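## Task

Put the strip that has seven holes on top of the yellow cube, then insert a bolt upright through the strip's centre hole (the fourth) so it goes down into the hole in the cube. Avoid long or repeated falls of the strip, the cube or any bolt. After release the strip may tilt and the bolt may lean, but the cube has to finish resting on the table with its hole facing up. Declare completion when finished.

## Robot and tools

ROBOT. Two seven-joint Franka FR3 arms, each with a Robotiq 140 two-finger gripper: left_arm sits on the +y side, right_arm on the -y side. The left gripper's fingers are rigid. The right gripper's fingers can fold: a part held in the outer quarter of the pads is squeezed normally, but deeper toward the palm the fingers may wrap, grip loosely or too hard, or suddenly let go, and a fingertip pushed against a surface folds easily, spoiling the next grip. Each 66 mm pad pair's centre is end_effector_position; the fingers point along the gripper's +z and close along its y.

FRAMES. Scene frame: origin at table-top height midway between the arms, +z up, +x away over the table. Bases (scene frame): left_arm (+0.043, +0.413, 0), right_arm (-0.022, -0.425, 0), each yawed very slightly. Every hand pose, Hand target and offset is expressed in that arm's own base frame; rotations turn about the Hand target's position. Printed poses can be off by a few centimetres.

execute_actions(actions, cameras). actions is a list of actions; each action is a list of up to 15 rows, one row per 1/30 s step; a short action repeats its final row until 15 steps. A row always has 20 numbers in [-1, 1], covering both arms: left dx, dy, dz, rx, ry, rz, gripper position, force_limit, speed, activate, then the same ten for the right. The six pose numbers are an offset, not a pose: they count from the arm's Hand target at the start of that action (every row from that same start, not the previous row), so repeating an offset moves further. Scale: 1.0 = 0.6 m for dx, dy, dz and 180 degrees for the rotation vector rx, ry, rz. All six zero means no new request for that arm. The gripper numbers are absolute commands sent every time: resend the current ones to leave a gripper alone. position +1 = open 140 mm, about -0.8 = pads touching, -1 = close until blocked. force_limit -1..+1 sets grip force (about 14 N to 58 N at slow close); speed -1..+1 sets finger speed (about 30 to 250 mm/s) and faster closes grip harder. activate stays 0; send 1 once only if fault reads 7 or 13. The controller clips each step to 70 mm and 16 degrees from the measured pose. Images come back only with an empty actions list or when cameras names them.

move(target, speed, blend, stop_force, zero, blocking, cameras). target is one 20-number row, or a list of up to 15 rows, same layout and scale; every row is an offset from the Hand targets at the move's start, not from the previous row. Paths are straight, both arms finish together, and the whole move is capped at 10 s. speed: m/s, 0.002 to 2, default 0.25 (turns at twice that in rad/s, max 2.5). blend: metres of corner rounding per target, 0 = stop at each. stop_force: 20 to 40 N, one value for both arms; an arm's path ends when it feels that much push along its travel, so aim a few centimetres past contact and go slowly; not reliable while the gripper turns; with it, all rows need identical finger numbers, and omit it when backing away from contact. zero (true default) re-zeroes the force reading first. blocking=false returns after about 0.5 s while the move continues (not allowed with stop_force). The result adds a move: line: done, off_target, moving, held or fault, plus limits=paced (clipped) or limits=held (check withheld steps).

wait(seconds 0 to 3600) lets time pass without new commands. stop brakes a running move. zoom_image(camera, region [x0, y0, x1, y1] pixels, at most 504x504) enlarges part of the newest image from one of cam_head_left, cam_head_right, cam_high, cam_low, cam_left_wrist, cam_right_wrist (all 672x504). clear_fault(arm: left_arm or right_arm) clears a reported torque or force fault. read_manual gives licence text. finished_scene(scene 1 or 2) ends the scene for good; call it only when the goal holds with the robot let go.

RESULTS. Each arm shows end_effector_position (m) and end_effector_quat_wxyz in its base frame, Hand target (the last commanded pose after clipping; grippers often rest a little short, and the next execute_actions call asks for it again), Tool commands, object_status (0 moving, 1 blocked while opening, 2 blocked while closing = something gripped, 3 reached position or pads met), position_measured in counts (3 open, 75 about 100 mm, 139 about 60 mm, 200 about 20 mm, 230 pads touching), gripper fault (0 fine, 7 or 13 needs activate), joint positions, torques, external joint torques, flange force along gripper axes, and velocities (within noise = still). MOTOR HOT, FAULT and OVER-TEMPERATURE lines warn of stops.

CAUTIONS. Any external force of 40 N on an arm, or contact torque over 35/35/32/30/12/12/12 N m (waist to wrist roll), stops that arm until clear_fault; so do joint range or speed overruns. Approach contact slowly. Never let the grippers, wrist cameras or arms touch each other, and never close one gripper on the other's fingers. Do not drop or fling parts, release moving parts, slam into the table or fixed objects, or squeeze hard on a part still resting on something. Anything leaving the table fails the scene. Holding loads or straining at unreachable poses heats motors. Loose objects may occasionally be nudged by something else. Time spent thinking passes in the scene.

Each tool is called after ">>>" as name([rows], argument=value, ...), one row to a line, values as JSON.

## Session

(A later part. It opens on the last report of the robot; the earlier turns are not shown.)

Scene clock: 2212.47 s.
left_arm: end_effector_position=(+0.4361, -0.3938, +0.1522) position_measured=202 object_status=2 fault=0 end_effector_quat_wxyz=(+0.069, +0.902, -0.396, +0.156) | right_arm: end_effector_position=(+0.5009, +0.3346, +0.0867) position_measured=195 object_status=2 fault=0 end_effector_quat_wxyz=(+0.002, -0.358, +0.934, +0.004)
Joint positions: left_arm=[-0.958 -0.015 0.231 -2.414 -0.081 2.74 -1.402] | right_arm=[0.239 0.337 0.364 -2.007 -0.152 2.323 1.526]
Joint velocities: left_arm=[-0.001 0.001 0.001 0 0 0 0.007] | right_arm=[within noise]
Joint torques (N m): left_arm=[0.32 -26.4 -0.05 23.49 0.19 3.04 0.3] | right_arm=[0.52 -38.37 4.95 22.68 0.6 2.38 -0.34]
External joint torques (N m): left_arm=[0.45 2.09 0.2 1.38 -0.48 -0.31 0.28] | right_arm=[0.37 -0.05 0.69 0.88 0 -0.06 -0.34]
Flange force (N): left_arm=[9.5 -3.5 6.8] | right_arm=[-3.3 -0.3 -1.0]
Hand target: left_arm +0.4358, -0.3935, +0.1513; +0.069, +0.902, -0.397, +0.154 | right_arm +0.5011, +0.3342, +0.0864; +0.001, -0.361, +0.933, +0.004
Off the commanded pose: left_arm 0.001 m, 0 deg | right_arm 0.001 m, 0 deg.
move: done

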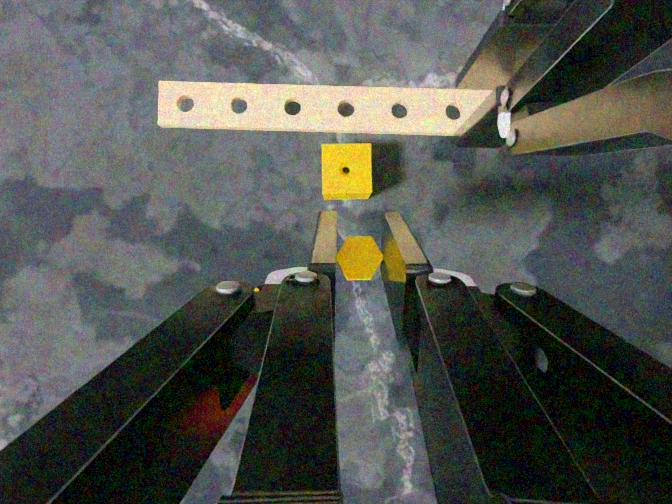

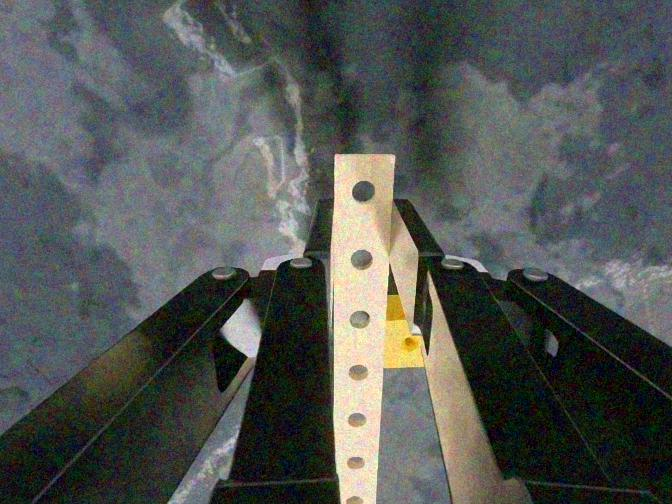

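>>> move(target=[0.03,0.19,0.0,0,0,0,-1,-0.5,-1,0,0,0,0,0,0,0,-1,-0.5,-1,0], speed=0.15, cameras=["cam_left_wrist"])

Scene clock: 2231.97 s.
left_arm: end_effector_position=(+0.4549, -0.2790, +0.1510) position_measured=202 object_status=2 fault=0 end_effector_quat_wxyz=(+0.068, +0.903, -0.395, +0.155) | right_arm: end_effector_position=(+0.5009, +0.3346, +0.0867) position_measured=195 object_status=2 fault=0 end_effector_quat_wxyz=(+0.002, -0.358, +0.934, +0.004)
Joint positions: left_arm=[-0.916 -0.167 0.401 -2.572 -0.1 2.74 -1.169] | right_arm=[0.239 0.337 0.364 -2.007 -0.152 2.323 1.526]
Joint velocities: left_arm=[0.001 0 0.001 0.001 -0.001 0 0.006] | right_arm=[within noise]
Joint torques (N m): left_arm=[-0.06 -21.17 -1.64 22.51 0.25 3.23 0.3] | right_arm=[0.59 -38.39 4.91 22.67 0.6 2.37 -0.31]
External joint torques (N m): left_arm=[0.02 0.13 0.37 0.92 -0.48 -0.01 0.29] | right_arm=[0.47 -0.18 0.68 0.99 0.01 -0.05 -0.32]
Flange force (N): left_arm=[3.6 -3.5 2.9] | right_arm=[-3.5 -0.2 -1.2]
Hand target: left_arm +0.4538, -0.2795, +0.1513; +0.069, +0.902, -0.397, +0.154 | right_arm +0.5011, +0.3342, +0.0864; +0.001, -0.361, +0.933, +0.004
Off the commanded pose: left_arm 0.001 m, 0 deg | right_arm 0.001 m, 0 deg.
move: done

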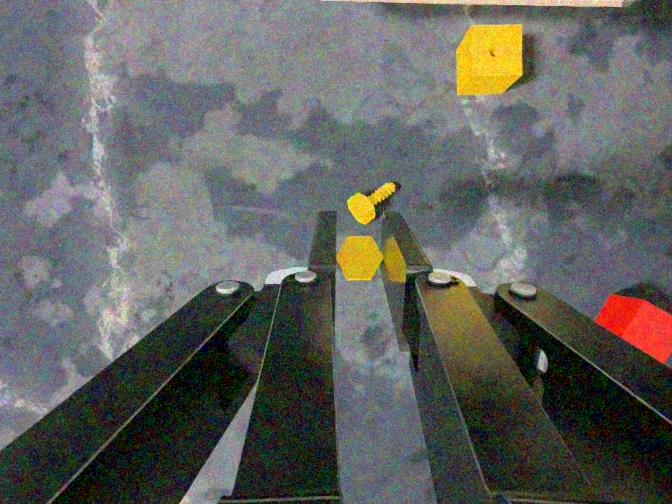

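>>> zoom_image(camera="cam_left_wrist", region=[340, 170, 410, 230])

Scaled by 7.200 from the camera's image (finer frame: 960x720).

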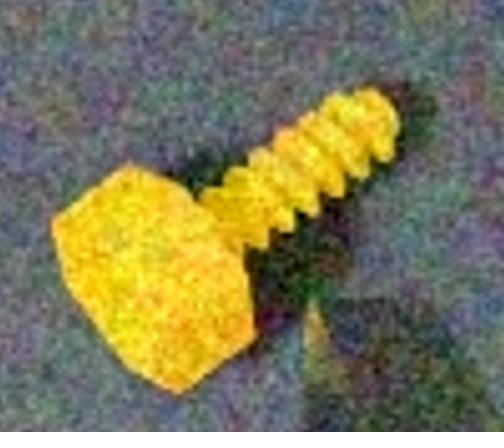

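>>> move(target=[0.001,0.0,0.0,0,0,0,-1,-0.5,-1,0,0,0,0,0,0,0,-1,-0.5,-1,0], cameras=["all"])

>>> zoom_image(camera="cam_high", region=[310, 200, 420, 290])

>>> zoom_image(camera="cam_low", region=[260, 200, 390, 290])

>>> zoom_image(camera="cam_left_wrist", region=[330, 228, 390, 288])

Scene clock: 2276.23 s.
left_arm: end_effector_position=(+0.4550, -0.2788, +0.1509) position_measured=202 object_status=2 fault=0 end_effector_quat_wxyz=(+0.068, +0.903, -0.396, +0.155) | right_arm: end_effector_position=(+0.5009, +0.3346, +0.0867) position_measured=195 object_status=2 fault=0 end_effector_quat_wxyz=(+0.002, -0.358, +0.934, +0.004)
Joint positions: left_arm=[-0.918 -0.167 0.404 -2.572 -0.102 2.74 -1.165] | right_arm=[0.239 0.337 0.364 -2.007 -0.152 2.323 1.526]
Joint velocities: left_arm=[-0.001 0.001 0.004 -0.001 0.001 -0.001 0.003] | right_arm=[within noise]
Joint torques (N m): left_arm=[-0.55 -20.43 -2.17 22.83 0.28 3.19 0.28] | right_arm=[0.54 -38.36 4.97 22.69 0.59 2.38 -0.32]
External joint torques (N m): left_arm=[-0.35 0.9 -0.02 1.18 -0.46 -0.07 0.27] | right_arm=[0.43 -0.25 0.76 1.03 -0.01 -0.03 -0.32]
Flange force (N): left_arm=[6.3 -3.6 5.3] | right_arm=[-3.4 -0.2 -1.4]
Hand target: left_arm +0.4544, -0.2795, +0.1513; +0.069, +0.902, -0.397, +0.154 | right_arm +0.5011, +0.3342, +0.0864; +0.001, -0.361, +0.933, +0.004
Off the commanded pose: left_arm 0.001 m, 0 deg | right_arm 0.001 m, 0 deg.
move: done

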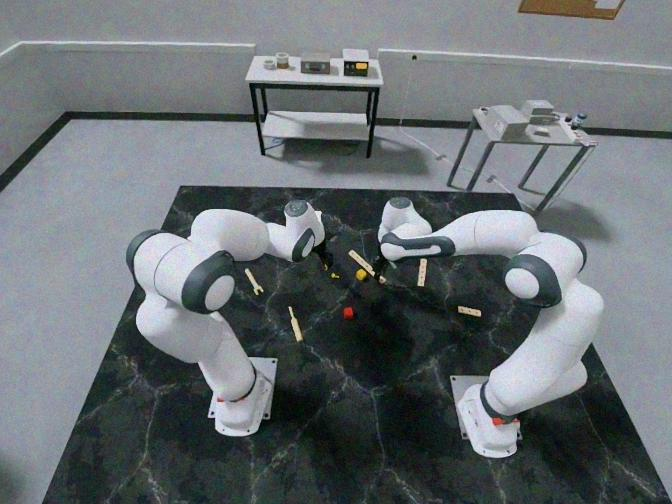

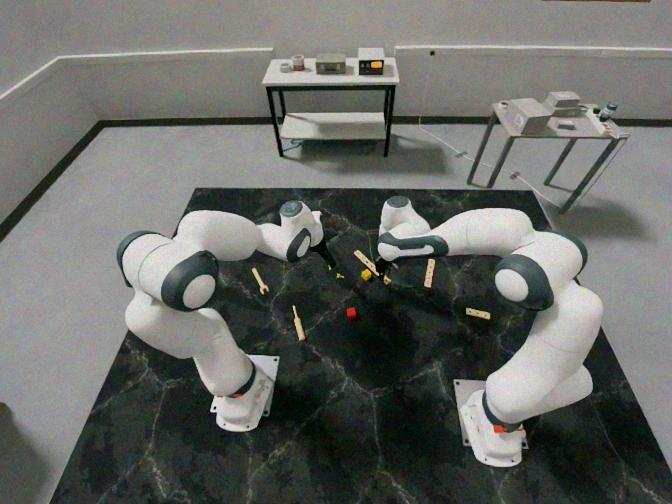

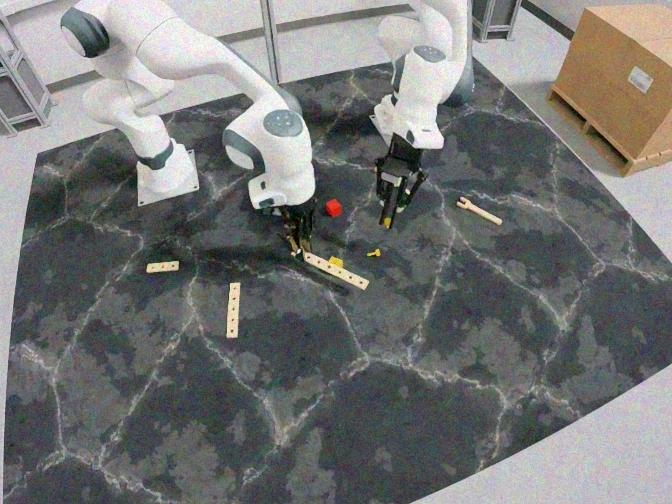

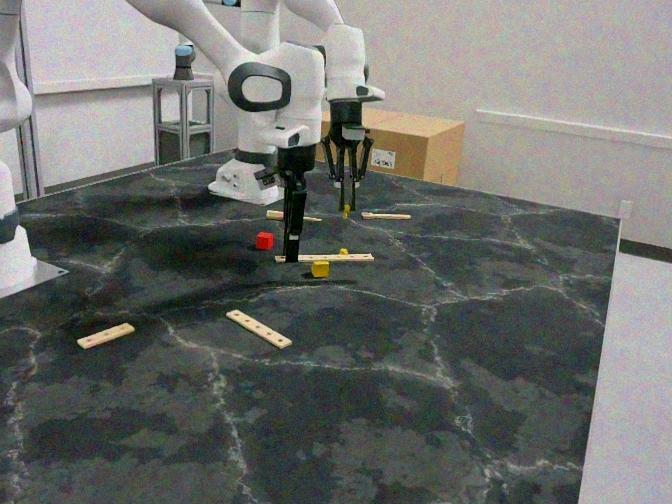

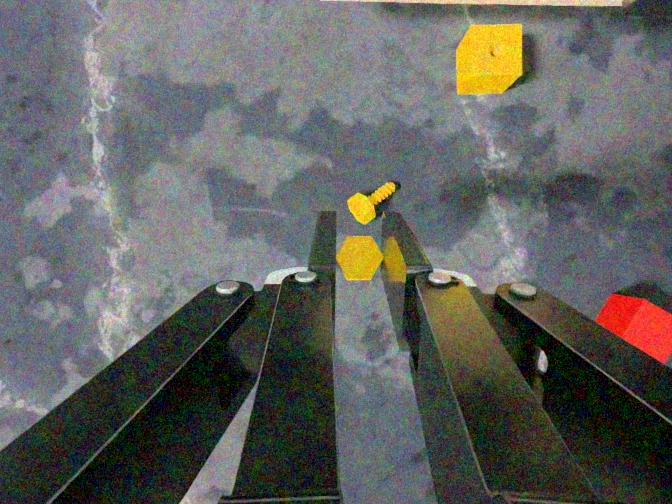

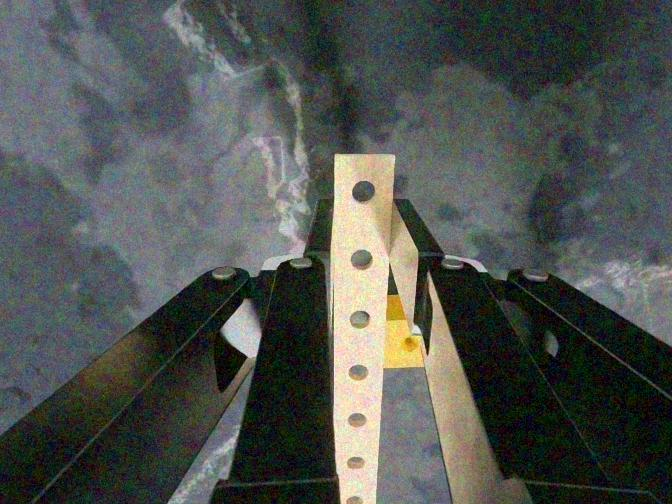

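Scaled by 4.582 from the camera's image (finer frame: 960x720).

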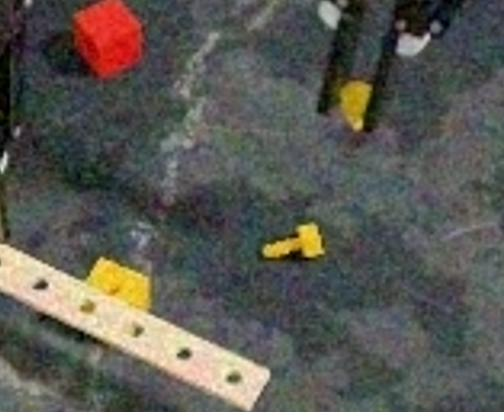

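Scaled by 3.877 from the camera's image (finer frame: 960x720).

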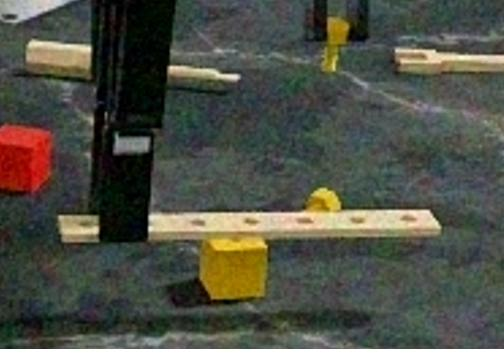

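Scaled by 8.400 from the camera's image (finer frame: 960x720).

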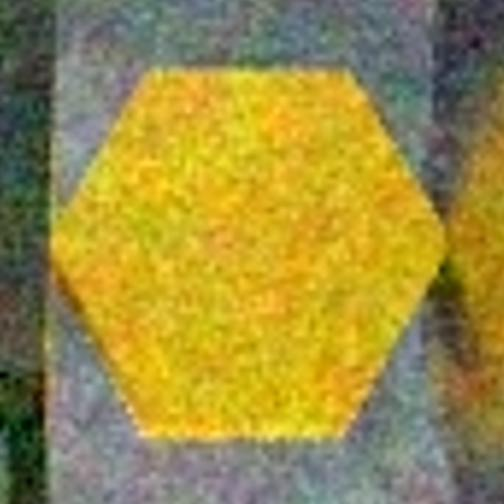

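>>> move([
  [0,0,0,0.0367,0.0341,0,-1,-0.5,-1,0,-0.0337,0.037,0.0,0,0,0,-1,-0.5,-1,0],
  [0,0,0,0.0367,0.0341,0,-1,-0.5,-1,0,-0.0337,0.037,-0.025,0,0,0,-1,-0.5,-1,0],
], speed=[0.06,0.02], cameras=["cam_right_wrist","cam_low","cam_high","cam_left_wrist"])

>>> zoom_image(camera="cam_low", region=[310, 190, 370, 230])

>>> zoom_image(camera="cam_right_wrist", region=[322, 320, 394, 402])

>>> zoom_image(camera="cam_high", region=[360, 190, 410, 240])

Scene clock: 2304.97 s.
left_arm: end_effector_position=(+0.4545, -0.2805, +0.1519) position_measured=202 object_status=2 fault=0 end_effector_quat_wxyz=(+0.040, +0.911, -0.401, +0.084) | right_arm: end_effector_position=(+0.4808, +0.3560, +0.0721) position_measured=195 object_status=2 fault=0 end_effector_quat_wxyz=(+0.000, -0.363, +0.932, +0.004)
Joint positions: left_arm=[-0.906 -0.088 0.376 -2.414 -0.048 2.508 -1.234] | right_arm=[0.288 0.352 0.36 -2.028 -0.161 2.355 1.57]
Joint velocities: left_arm=[within noise] | right_arm=[0.001 0 0 -0.001 0 0.005 0.002]
Joint torques (N m): left_arm=[0.36 -23.18 -1.24 24 0.78 2.74 -0.06] | right_arm=[1.18 -38.66 4.59 21.52 0.23 2.88 0.31]
External joint torques (N m): left_arm=[0.39 1.89 -0.18 1.47 0.13 -0.3 -0.07] | right_arm=[1.15 -0.27 0.3 0.11 -0.35 0.44 0.31]
Flange force (N): left_arm=[9.4 -3.0 2.7] | right_arm=[-0.4 2.2 1.2]
Hand target: left_arm +0.4544, -0.2795, +0.1513; +0.038, +0.912, -0.401, +0.082 | right_arm +0.4809, +0.3564, +0.0714; +0.001, -0.361, +0.933, +0.004
Off the commanded pose: left_arm 0.001 m, 0 deg | right_arm 0.001 m, 0 deg.
move: done
Images, in order (width x height): cam_high 672x504, cam_low 672x504, cam_left_wrist 672x504, cam_right_wrist 672x504.

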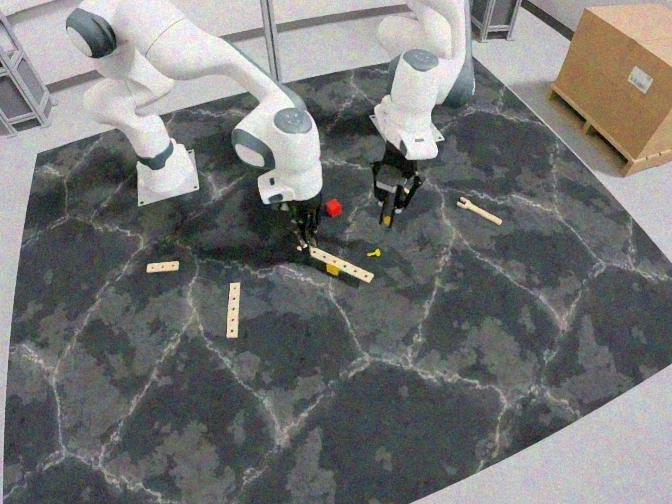

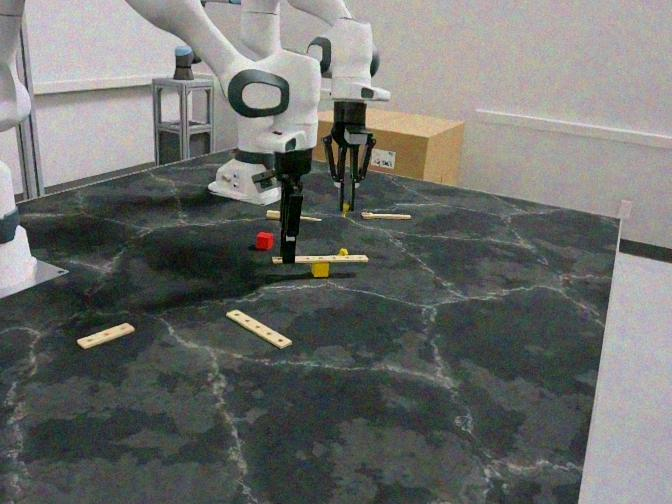

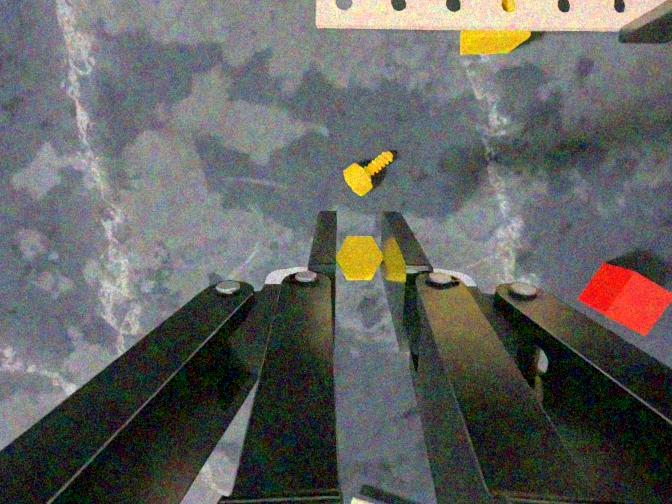

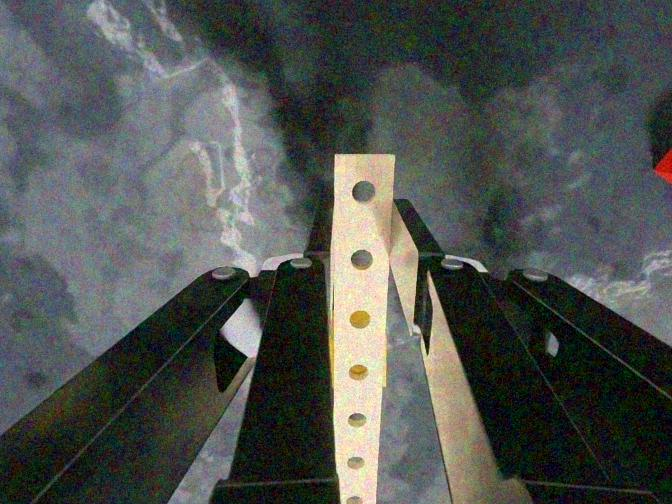

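Scaled by 8.400 from the camera's image (finer frame: 960x720).

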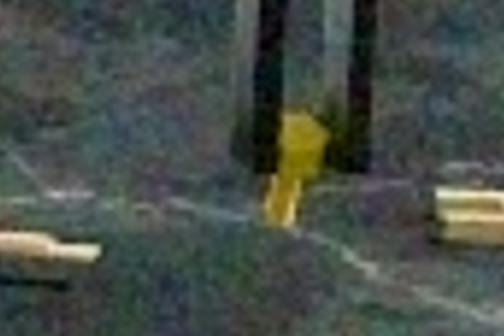

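Scaled by 6.146 from the camera's image (finer frame: 960x720).

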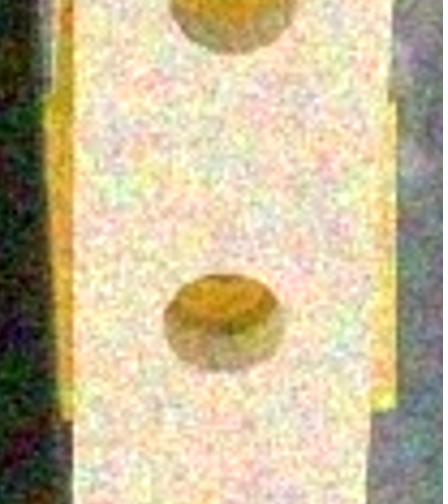

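Scaled by 10.080 from the camera's image (finer frame: 960x720).

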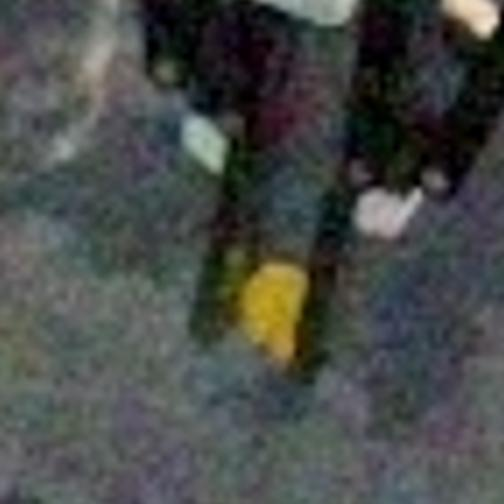

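>>> zoom_image(camera="cam_high", region=[374, 205, 402, 233])

>>> zoom_image(camera="cam_low", region=[332, 195, 360, 223])

>>> zoom_image(camera="cam_left_wrist", region=[330, 228, 390, 288])

Scaled by 18.000 from the camera's image (finer frame: 960x720).

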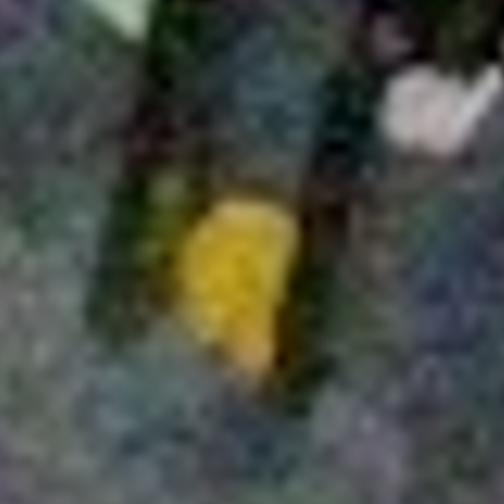

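Scaled by 18.000 from the camera's image (finer frame: 960x720).

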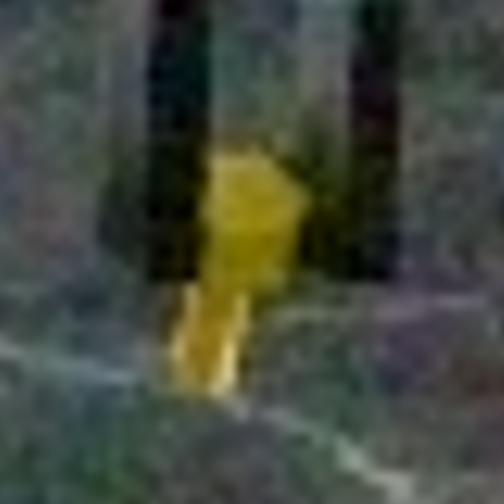

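Scaled by 8.400 from the camera's image (finer frame: 960x720).

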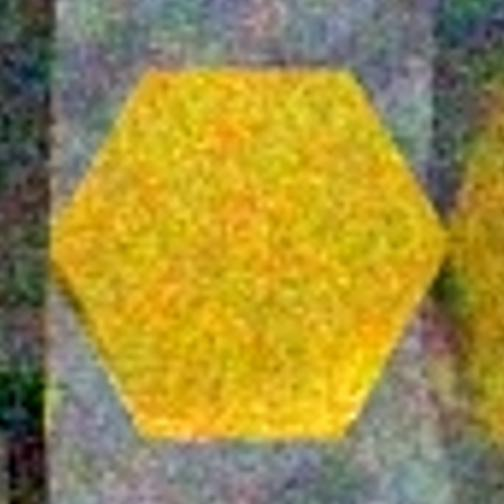

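>>> move(target=[0,0,0,-0.0733,-0.0681,0,-1,-0.5,-1,0,0.0,0.0,-0.003,0,0,0,-1,-0.5,-1,0], speed=[0.04], cameras=["cam_right_wrist","cam_left_wrist"])

>>> zoom_image(camera="cam_right_wrist", region=[322, 320, 394, 402])

>>> zoom_image(camera="cam_right_wrist", region=[346, 358, 370, 382])

Scene clock: 2396.50 s.
left_arm: end_effector_position=(+0.4539, -0.2788, +0.1499) position_measured=202 object_status=2 fault=0 end_effector_quat_wxyz=(+0.099, +0.889, -0.389, +0.222) | right_arm: end_effector_position=(+0.4813, +0.3561, +0.0707) position_measured=195 object_status=2 fault=0 end_effector_quat_wxyz=(+0.001, -0.362, +0.932, +0.004)
Joint positions: left_arm=[-1.082 -0.227 0.57 -2.708 -0.222 2.978 -1.03] | right_arm=[0.293 0.355 0.355 -2.028 -0.161 2.359 1.571]
Joint velocities: left_arm=[-0.001 0 0.001 0 0.002 0.001 0.006] | right_arm=[within noise]
Joint torques (N m): left_arm=[-0.03 -16.22 -2.97 21.12 0.79 3.58 0.26] | right_arm=[1.12 -38.54 4.65 21.33 0.4 2.78 0.24]
External joint torques (N m): left_arm=[0.04 0.13 0.43 0.71 -0.2 0.23 0.24] | right_arm=[1.11 0.05 0.4 -0.08 -0.18 0.34 0.24]
Flange force (N): left_arm=[0.0 0.0 0.0] | right_arm=[-0.4 2.0 1.3]
Hand target: left_arm +0.4544, -0.2795, +0.1513; +0.100, +0.887, -0.390, +0.224 | right_arm +0.4809, +0.3564, +0.0696; +0.001, -0.361, +0.933, +0.004
Off the commanded pose: left_arm 0.002 m, 0 deg | right_arm 0.001 m, 0 deg.
move: done
Images, in order (width x height): cam_left_wrist 672x504, cam_right_wrist 672x504.

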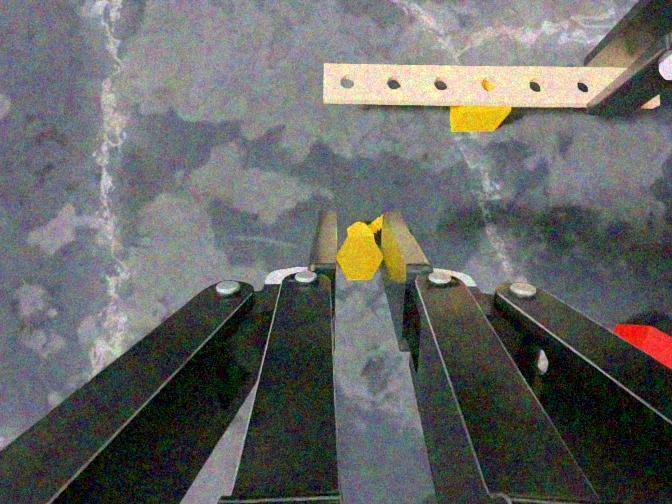

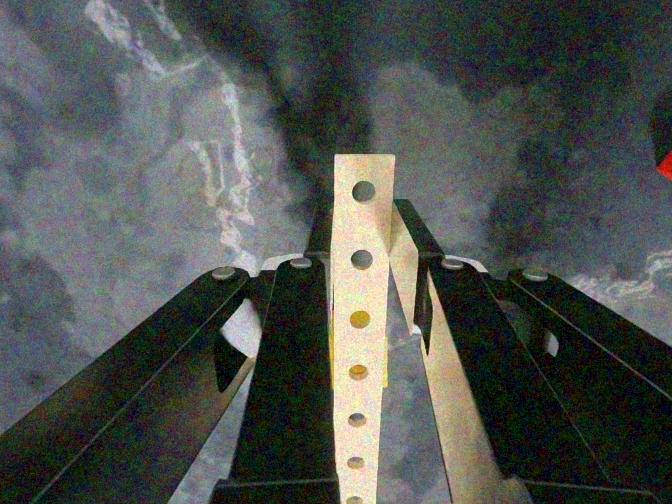

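Scaled by 6.146 from the camera's image (finer frame: 960x720).

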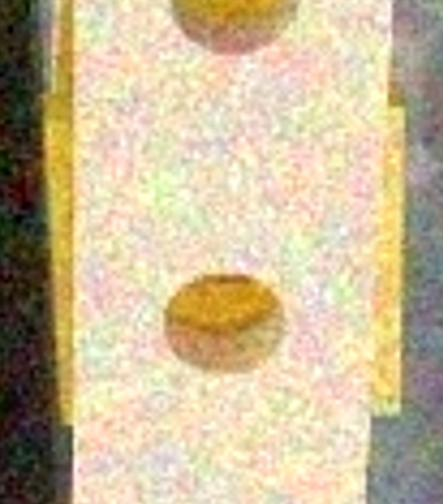

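Scaled by 21.000 from the camera's image (finer frame: 960x720).

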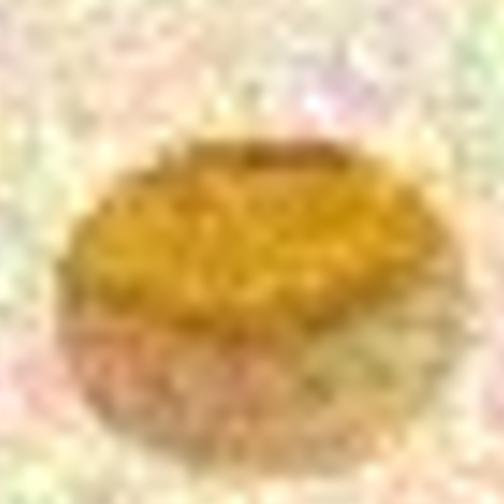

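>>> move(target=[0.02,-0.2455,-0.0437,0,0,0,-1,-0.5,-1,0,0,0,0,0,0,0,-1,-0.5,-1,0], speed=[0.12], cameras=["cam_left_wrist","cam_low"])

>>> zoom_image(camera="cam_left_wrist", region=[300, 220, 420, 310])

>>> zoom_image(camera="cam_low", region=[290, 225, 350, 285])

Scene clock: 2419.30 s.
left_arm: end_effector_position=(+0.4664, -0.4272, +0.1260) position_measured=202 object_status=2 fault=0 end_effector_quat_wxyz=(+0.100, +0.887, -0.390, +0.226) | right_arm: end_effector_position=(+0.4813, +0.3561, +0.0707) position_measured=195 object_status=2 fault=0 end_effector_quat_wxyz=(+0.001, -0.362, +0.932, +0.004)
Joint positions: left_arm=[-1.247 0.143 0.452 -2.398 -0.546 3.007 -1.033] | right_arm=[0.294 0.355 0.354 -2.028 -0.161 2.359 1.571]
Joint velocities: left_arm=[0 0.001 -0.003 0.001 -0.005 0 0.006] | right_arm=[within noise]
Joint torques (N m): left_arm=[0.74 -26.59 2.16 21.32 0.57 3.14 0.32] | right_arm=[1.17 -38.58 4.62 21.34 0.44 2.78 0.24]
External joint torques (N m): left_arm=[0.8 2.09 0.11 1.34 -0.43 -0.23 0.3] | right_arm=[0.97 -0.16 0.23 0.04 -0.13 0.35 0.24]
Flange force (N): left_arm=[0.0 0.0 0.0] | right_arm=[-0.2 1.8 0.9]
Hand target: left_arm +0.4664, -0.4268, +0.1251; +0.100, +0.887, -0.390, +0.224 | right_arm +0.4809, +0.3564, +0.0696; +0.001, -0.361, +0.933, +0.004
Off the commanded pose: left_arm 0.001 m, 0 deg | right_arm 0.001 m, 0 deg.
move: done
Images, in order (width x height): cam_low 672x504, cam_left_wrist 672x504.

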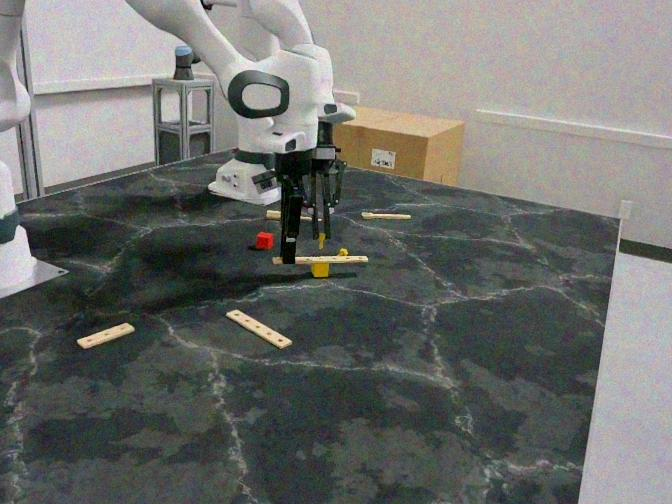

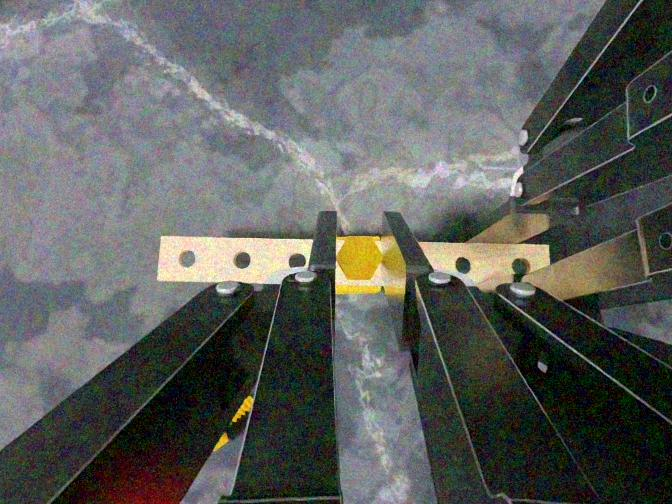

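Scaled by 4.200 from the camera's image (finer frame: 960x720).

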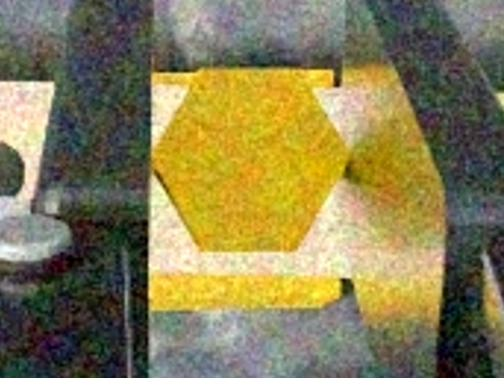

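Scaled by 8.400 from the camera's image (finer frame: 960x720).

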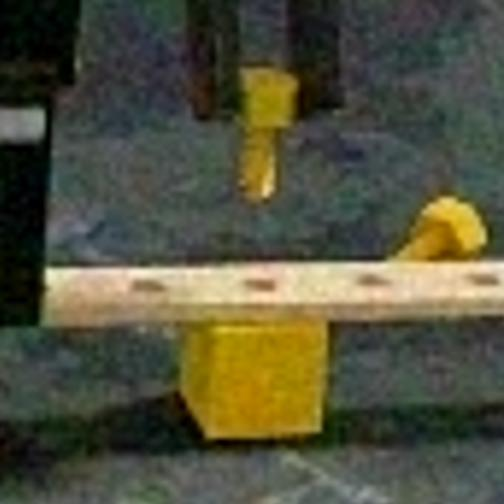

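>>> move(target=[0.0077,-0.0047,-0.023,0,0,0,-1,-0.5,-1,0,0,0,0,0,0,0,-1,-0.5,-1,0], speed=[0.04], cameras=["cam_left_wrist","cam_low"])

>>> zoom_image(camera="cam_left_wrist", region=[260, 200, 420, 320])

>>> zoom_image(camera="cam_low", region=[290, 225, 350, 285])

>>> zoom_image(camera="cam_left_wrist", region=[150, 240, 310, 300])

>>> zoom_image(camera="cam_left_wrist", region=[430, 240, 570, 300])

Scene clock: 2459.57 s.
left_arm: end_effector_position=(+0.4689, -0.4297, +0.1103) position_measured=202 object_status=2 fault=0 end_effector_quat_wxyz=(+0.100, +0.888, -0.390, +0.222) | right_arm: end_effector_position=(+0.4813, +0.3561, +0.0707) position_measured=195 object_status=2 fault=0 end_effector_quat_wxyz=(+0.001, -0.362, +0.932, +0.004)
Joint positions: left_arm=[-1.179 0.189 0.375 -2.372 -0.627 3.017 -0.965] | right_arm=[0.294 0.355 0.354 -2.028 -0.161 2.359 1.571]
Joint velocities: left_arm=[0.001 0 0 0.002 0 0 0.006] | right_arm=[within noise]
Joint torques (N m): left_arm=[0.69 -28.87 1.86 20.92 0.52 3.57 0.3] | right_arm=[1.12 -38.55 4.67 21.35 0.45 2.78 0.23]
External joint torques (N m): left_arm=[0.77 1.97 -0.5 1.31 -0.52 0.24 0.28] | right_arm=[0.97 -0.05 0.31 -0.02 -0.13 0.34 0.23]
Flange force (N): left_arm=[0.0 0.0 0.0] | right_arm=[-0.2 1.8 1.1]
Hand target: left_arm +0.4710, -0.4296, +0.1113; +0.100, +0.887, -0.390, +0.224 | right_arm +0.4809, +0.3564, +0.0696; +0.001, -0.361, +0.933, +0.004
Off the commanded pose: left_arm 0.002 m, 0 deg | right_arm 0.001 m, 0 deg.
move: done
Images, in order (width x height): cam_low 672x504, cam_left_wrist 672x504.

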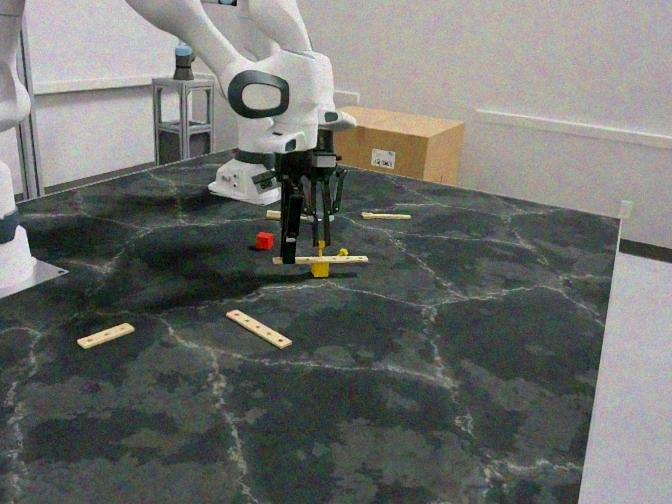

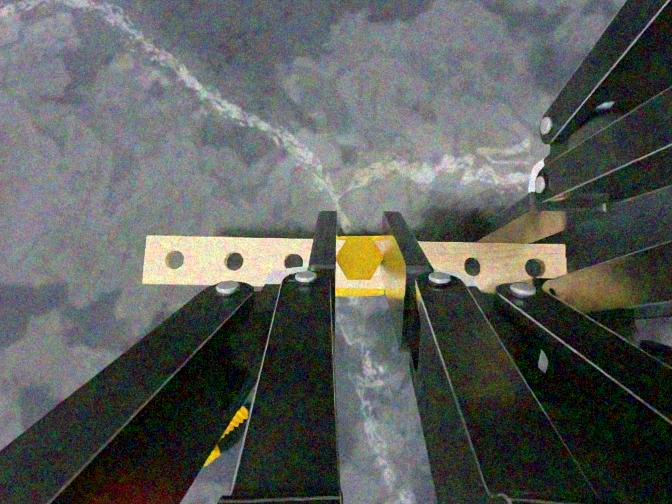

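Scaled by 3.150 from the camera's image (finer frame: 960x720).

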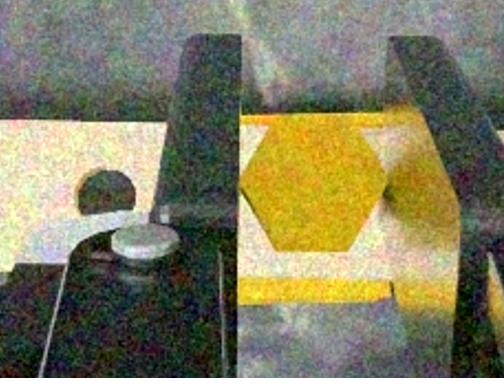

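Scaled by 8.400 from the camera's image (finer frame: 960x720).

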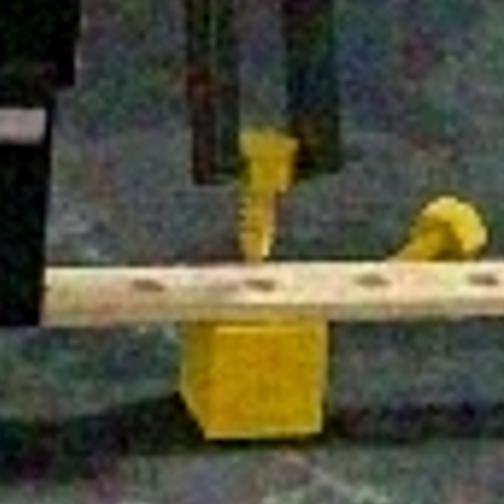

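Scaled by 3.150 from the camera's image (finer frame: 960x720).

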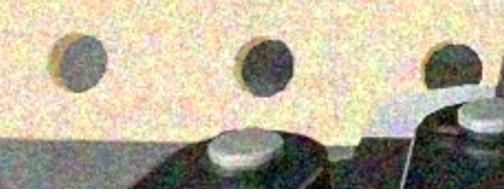

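Scaled by 3.600 from the camera's image (finer frame: 960x720).

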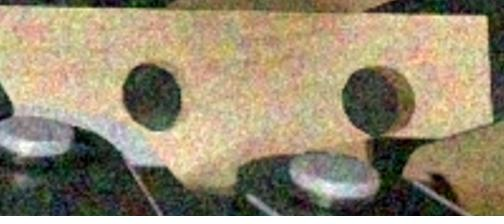

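>>> move(target=[0.0042,-0.0007,-0.006,0,0,0,-1,-0.5,-1,0,0,0,0,0,0,0,-1,-0.5,-1,0], speed=[0.02], cameras=["cam_left_wrist","cam_low"])

>>> zoom_image(camera="cam_left_wrist", region=[260, 220, 320, 280])

>>> zoom_image(camera="cam_low", region=[305, 235, 335, 265])

>>> zoom_image(camera="cam_left_wrist", region=[450, 240, 510, 300])

Scene clock: 2477.77 s.
left_arm: end_effector_position=(+0.4715, -0.4303, +0.1070) position_measured=202 object_status=2 fault=0 end_effector_quat_wxyz=(+0.100, +0.888, -0.390, +0.222) | right_arm: end_effector_position=(+0.4812, +0.3560, +0.0706) position_measured=195 object_status=2 fault=0 end_effector_quat_wxyz=(+0.001, -0.362, +0.932, +0.004)
Joint positions: left_arm=[-1.149 0.201 0.345 -2.363 -0.65 3.021 -0.941] | right_arm=[0.294 0.355 0.354 -2.028 -0.161 2.359 1.571]
Joint velocities: left_arm=[0.001 0 -0.001 0 -0.001 0.001 0.007] | right_arm=[within noise]
Joint torques (N m): left_arm=[0.7 -29.34 1.93 20.81 0.54 3.53 0.42] | right_arm=[1.17 -38.65 4.72 21.41 0.45 2.77 0.23]
External joint torques (N m): left_arm=[0.86 2.17 -0.36 1.35 -0.51 0.23 0.41] | right_arm=[1.36 -0.27 0.67 0.11 -0.12 0.34 0.23]
Flange force (N): left_arm=[0.0 0.0 0.0] | right_arm=[-0.3 2.4 0.6]
Hand target: left_arm +0.4735, -0.4300, +0.1077; +0.100, +0.887, -0.390, +0.224 | right_arm +0.4809, +0.3564, +0.0696; +0.001, -0.361, +0.933, +0.004
Off the commanded pose: left_arm 0.002 m, 0 deg | right_arm 0.001 m, 0 deg.
move: done
Images, in order (width x height): cam_low 672x504, cam_left_wrist 672x504.

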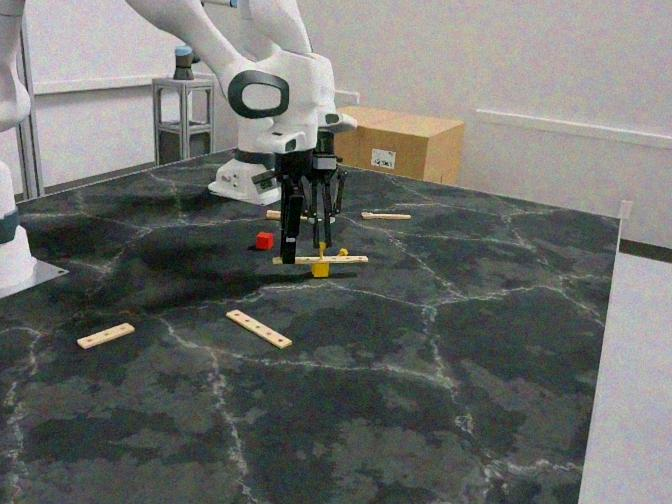

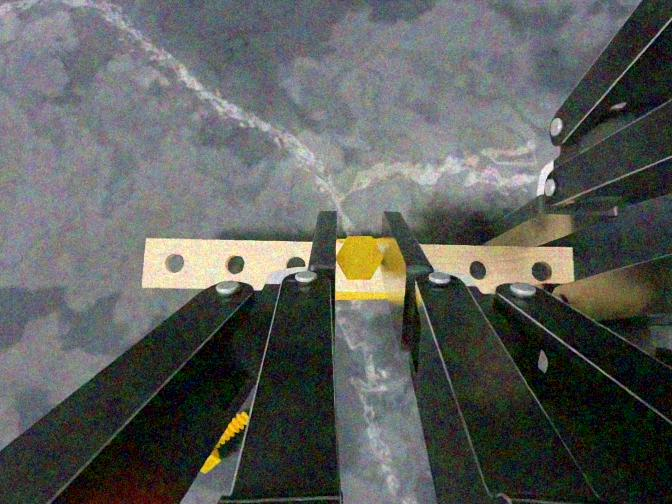

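Scaled by 8.400 from the camera's image (finer frame: 960x720).

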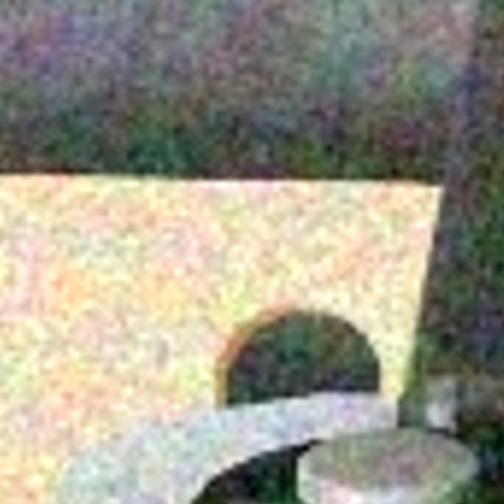

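Scaled by 16.800 from the camera's image (finer frame: 960x720).

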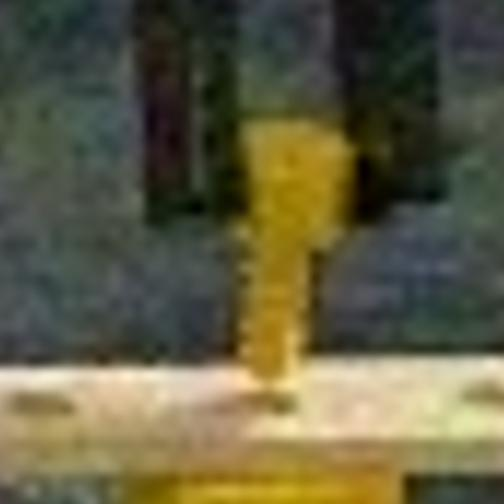

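Scaled by 8.400 from the camera's image (finer frame: 960x720).

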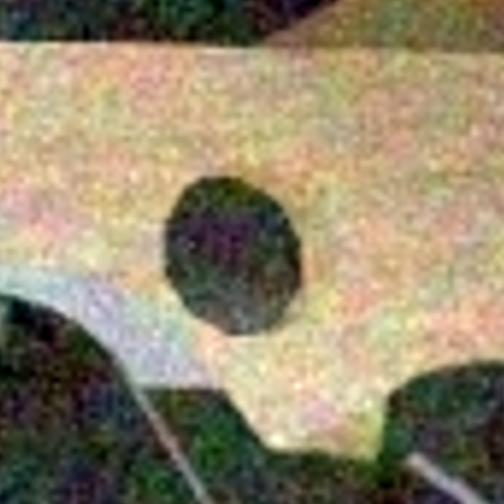

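>>> move(target=[0.0,0.0,-0.008,0,0,0,-1,-0.5,-1,0,0,0,0,0,0,0,-1,-0.5,-1,0], speed=[0.01], cameras=["cam_low"])

>>> zoom_image(camera="cam_low", region=[305, 235, 335, 265])

Scene clock: 2484.97 s.
left_arm: end_effector_position=(+0.4728, -0.4299, +0.1032) position_measured=202 object_status=2 fault=0 end_effector_quat_wxyz=(+0.100, +0.888, -0.389, +0.223) | right_arm: end_effector_position=(+0.4807, +0.3553, +0.0696) position_measured=195 object_status=2 fault=0 end_effector_quat_wxyz=(+0.000, -0.362, +0.932, +0.004)
Joint positions: left_arm=[-1.12 0.211 0.314 -2.36 -0.671 3.032 -0.923] | right_arm=[0.294 0.356 0.353 -2.029 -0.161 2.359 1.571]
Joint velocities: left_arm=[0 0 0 0 0.001 0.003 0.006] | right_arm=[within noise]
Joint torques (N m): left_arm=[-0.2 -29.34 1.47 20.34 0.62 3.36 0.37] | right_arm=[1.24 -39.15 4.93 22.06 0.48 2.78 0.22]
External joint torques (N m): left_arm=[0 2.53 -0.72 1.11 -0.44 0.09 0.36] | right_arm=[1.27 -0.59 0.72 0.67 -0.09 0.33 0.22]
Flange force (N): left_arm=[0.0 0.0 0.0] | right_arm=[-1.6 2.1 -0.3]
Hand target: left_arm +0.4735, -0.4300, +0.1029; +0.100, +0.887, -0.390, +0.224 | right_arm +0.4809, +0.3564, +0.0696; +0.001, -0.361, +0.933, +0.004
Off the commanded pose: left_arm 0.001 m, 0 deg | right_arm 0.001 m, 0 deg.
move: done

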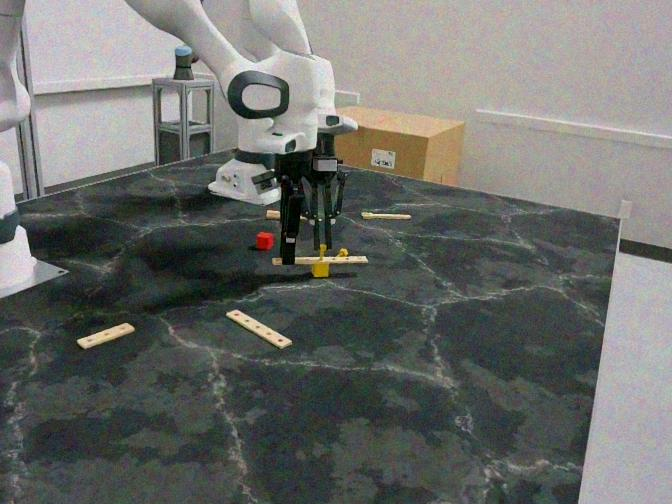

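Scaled by 16.800 from the camera's image (finer frame: 960x720).

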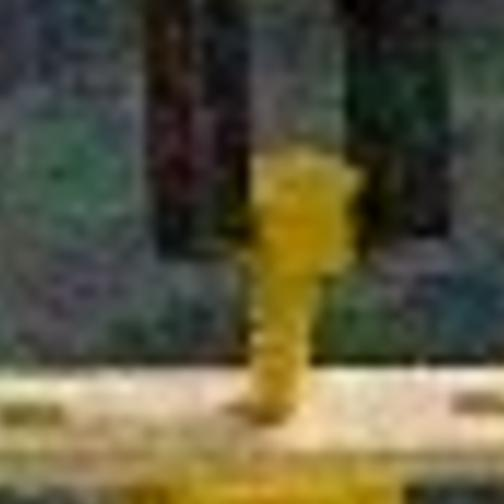

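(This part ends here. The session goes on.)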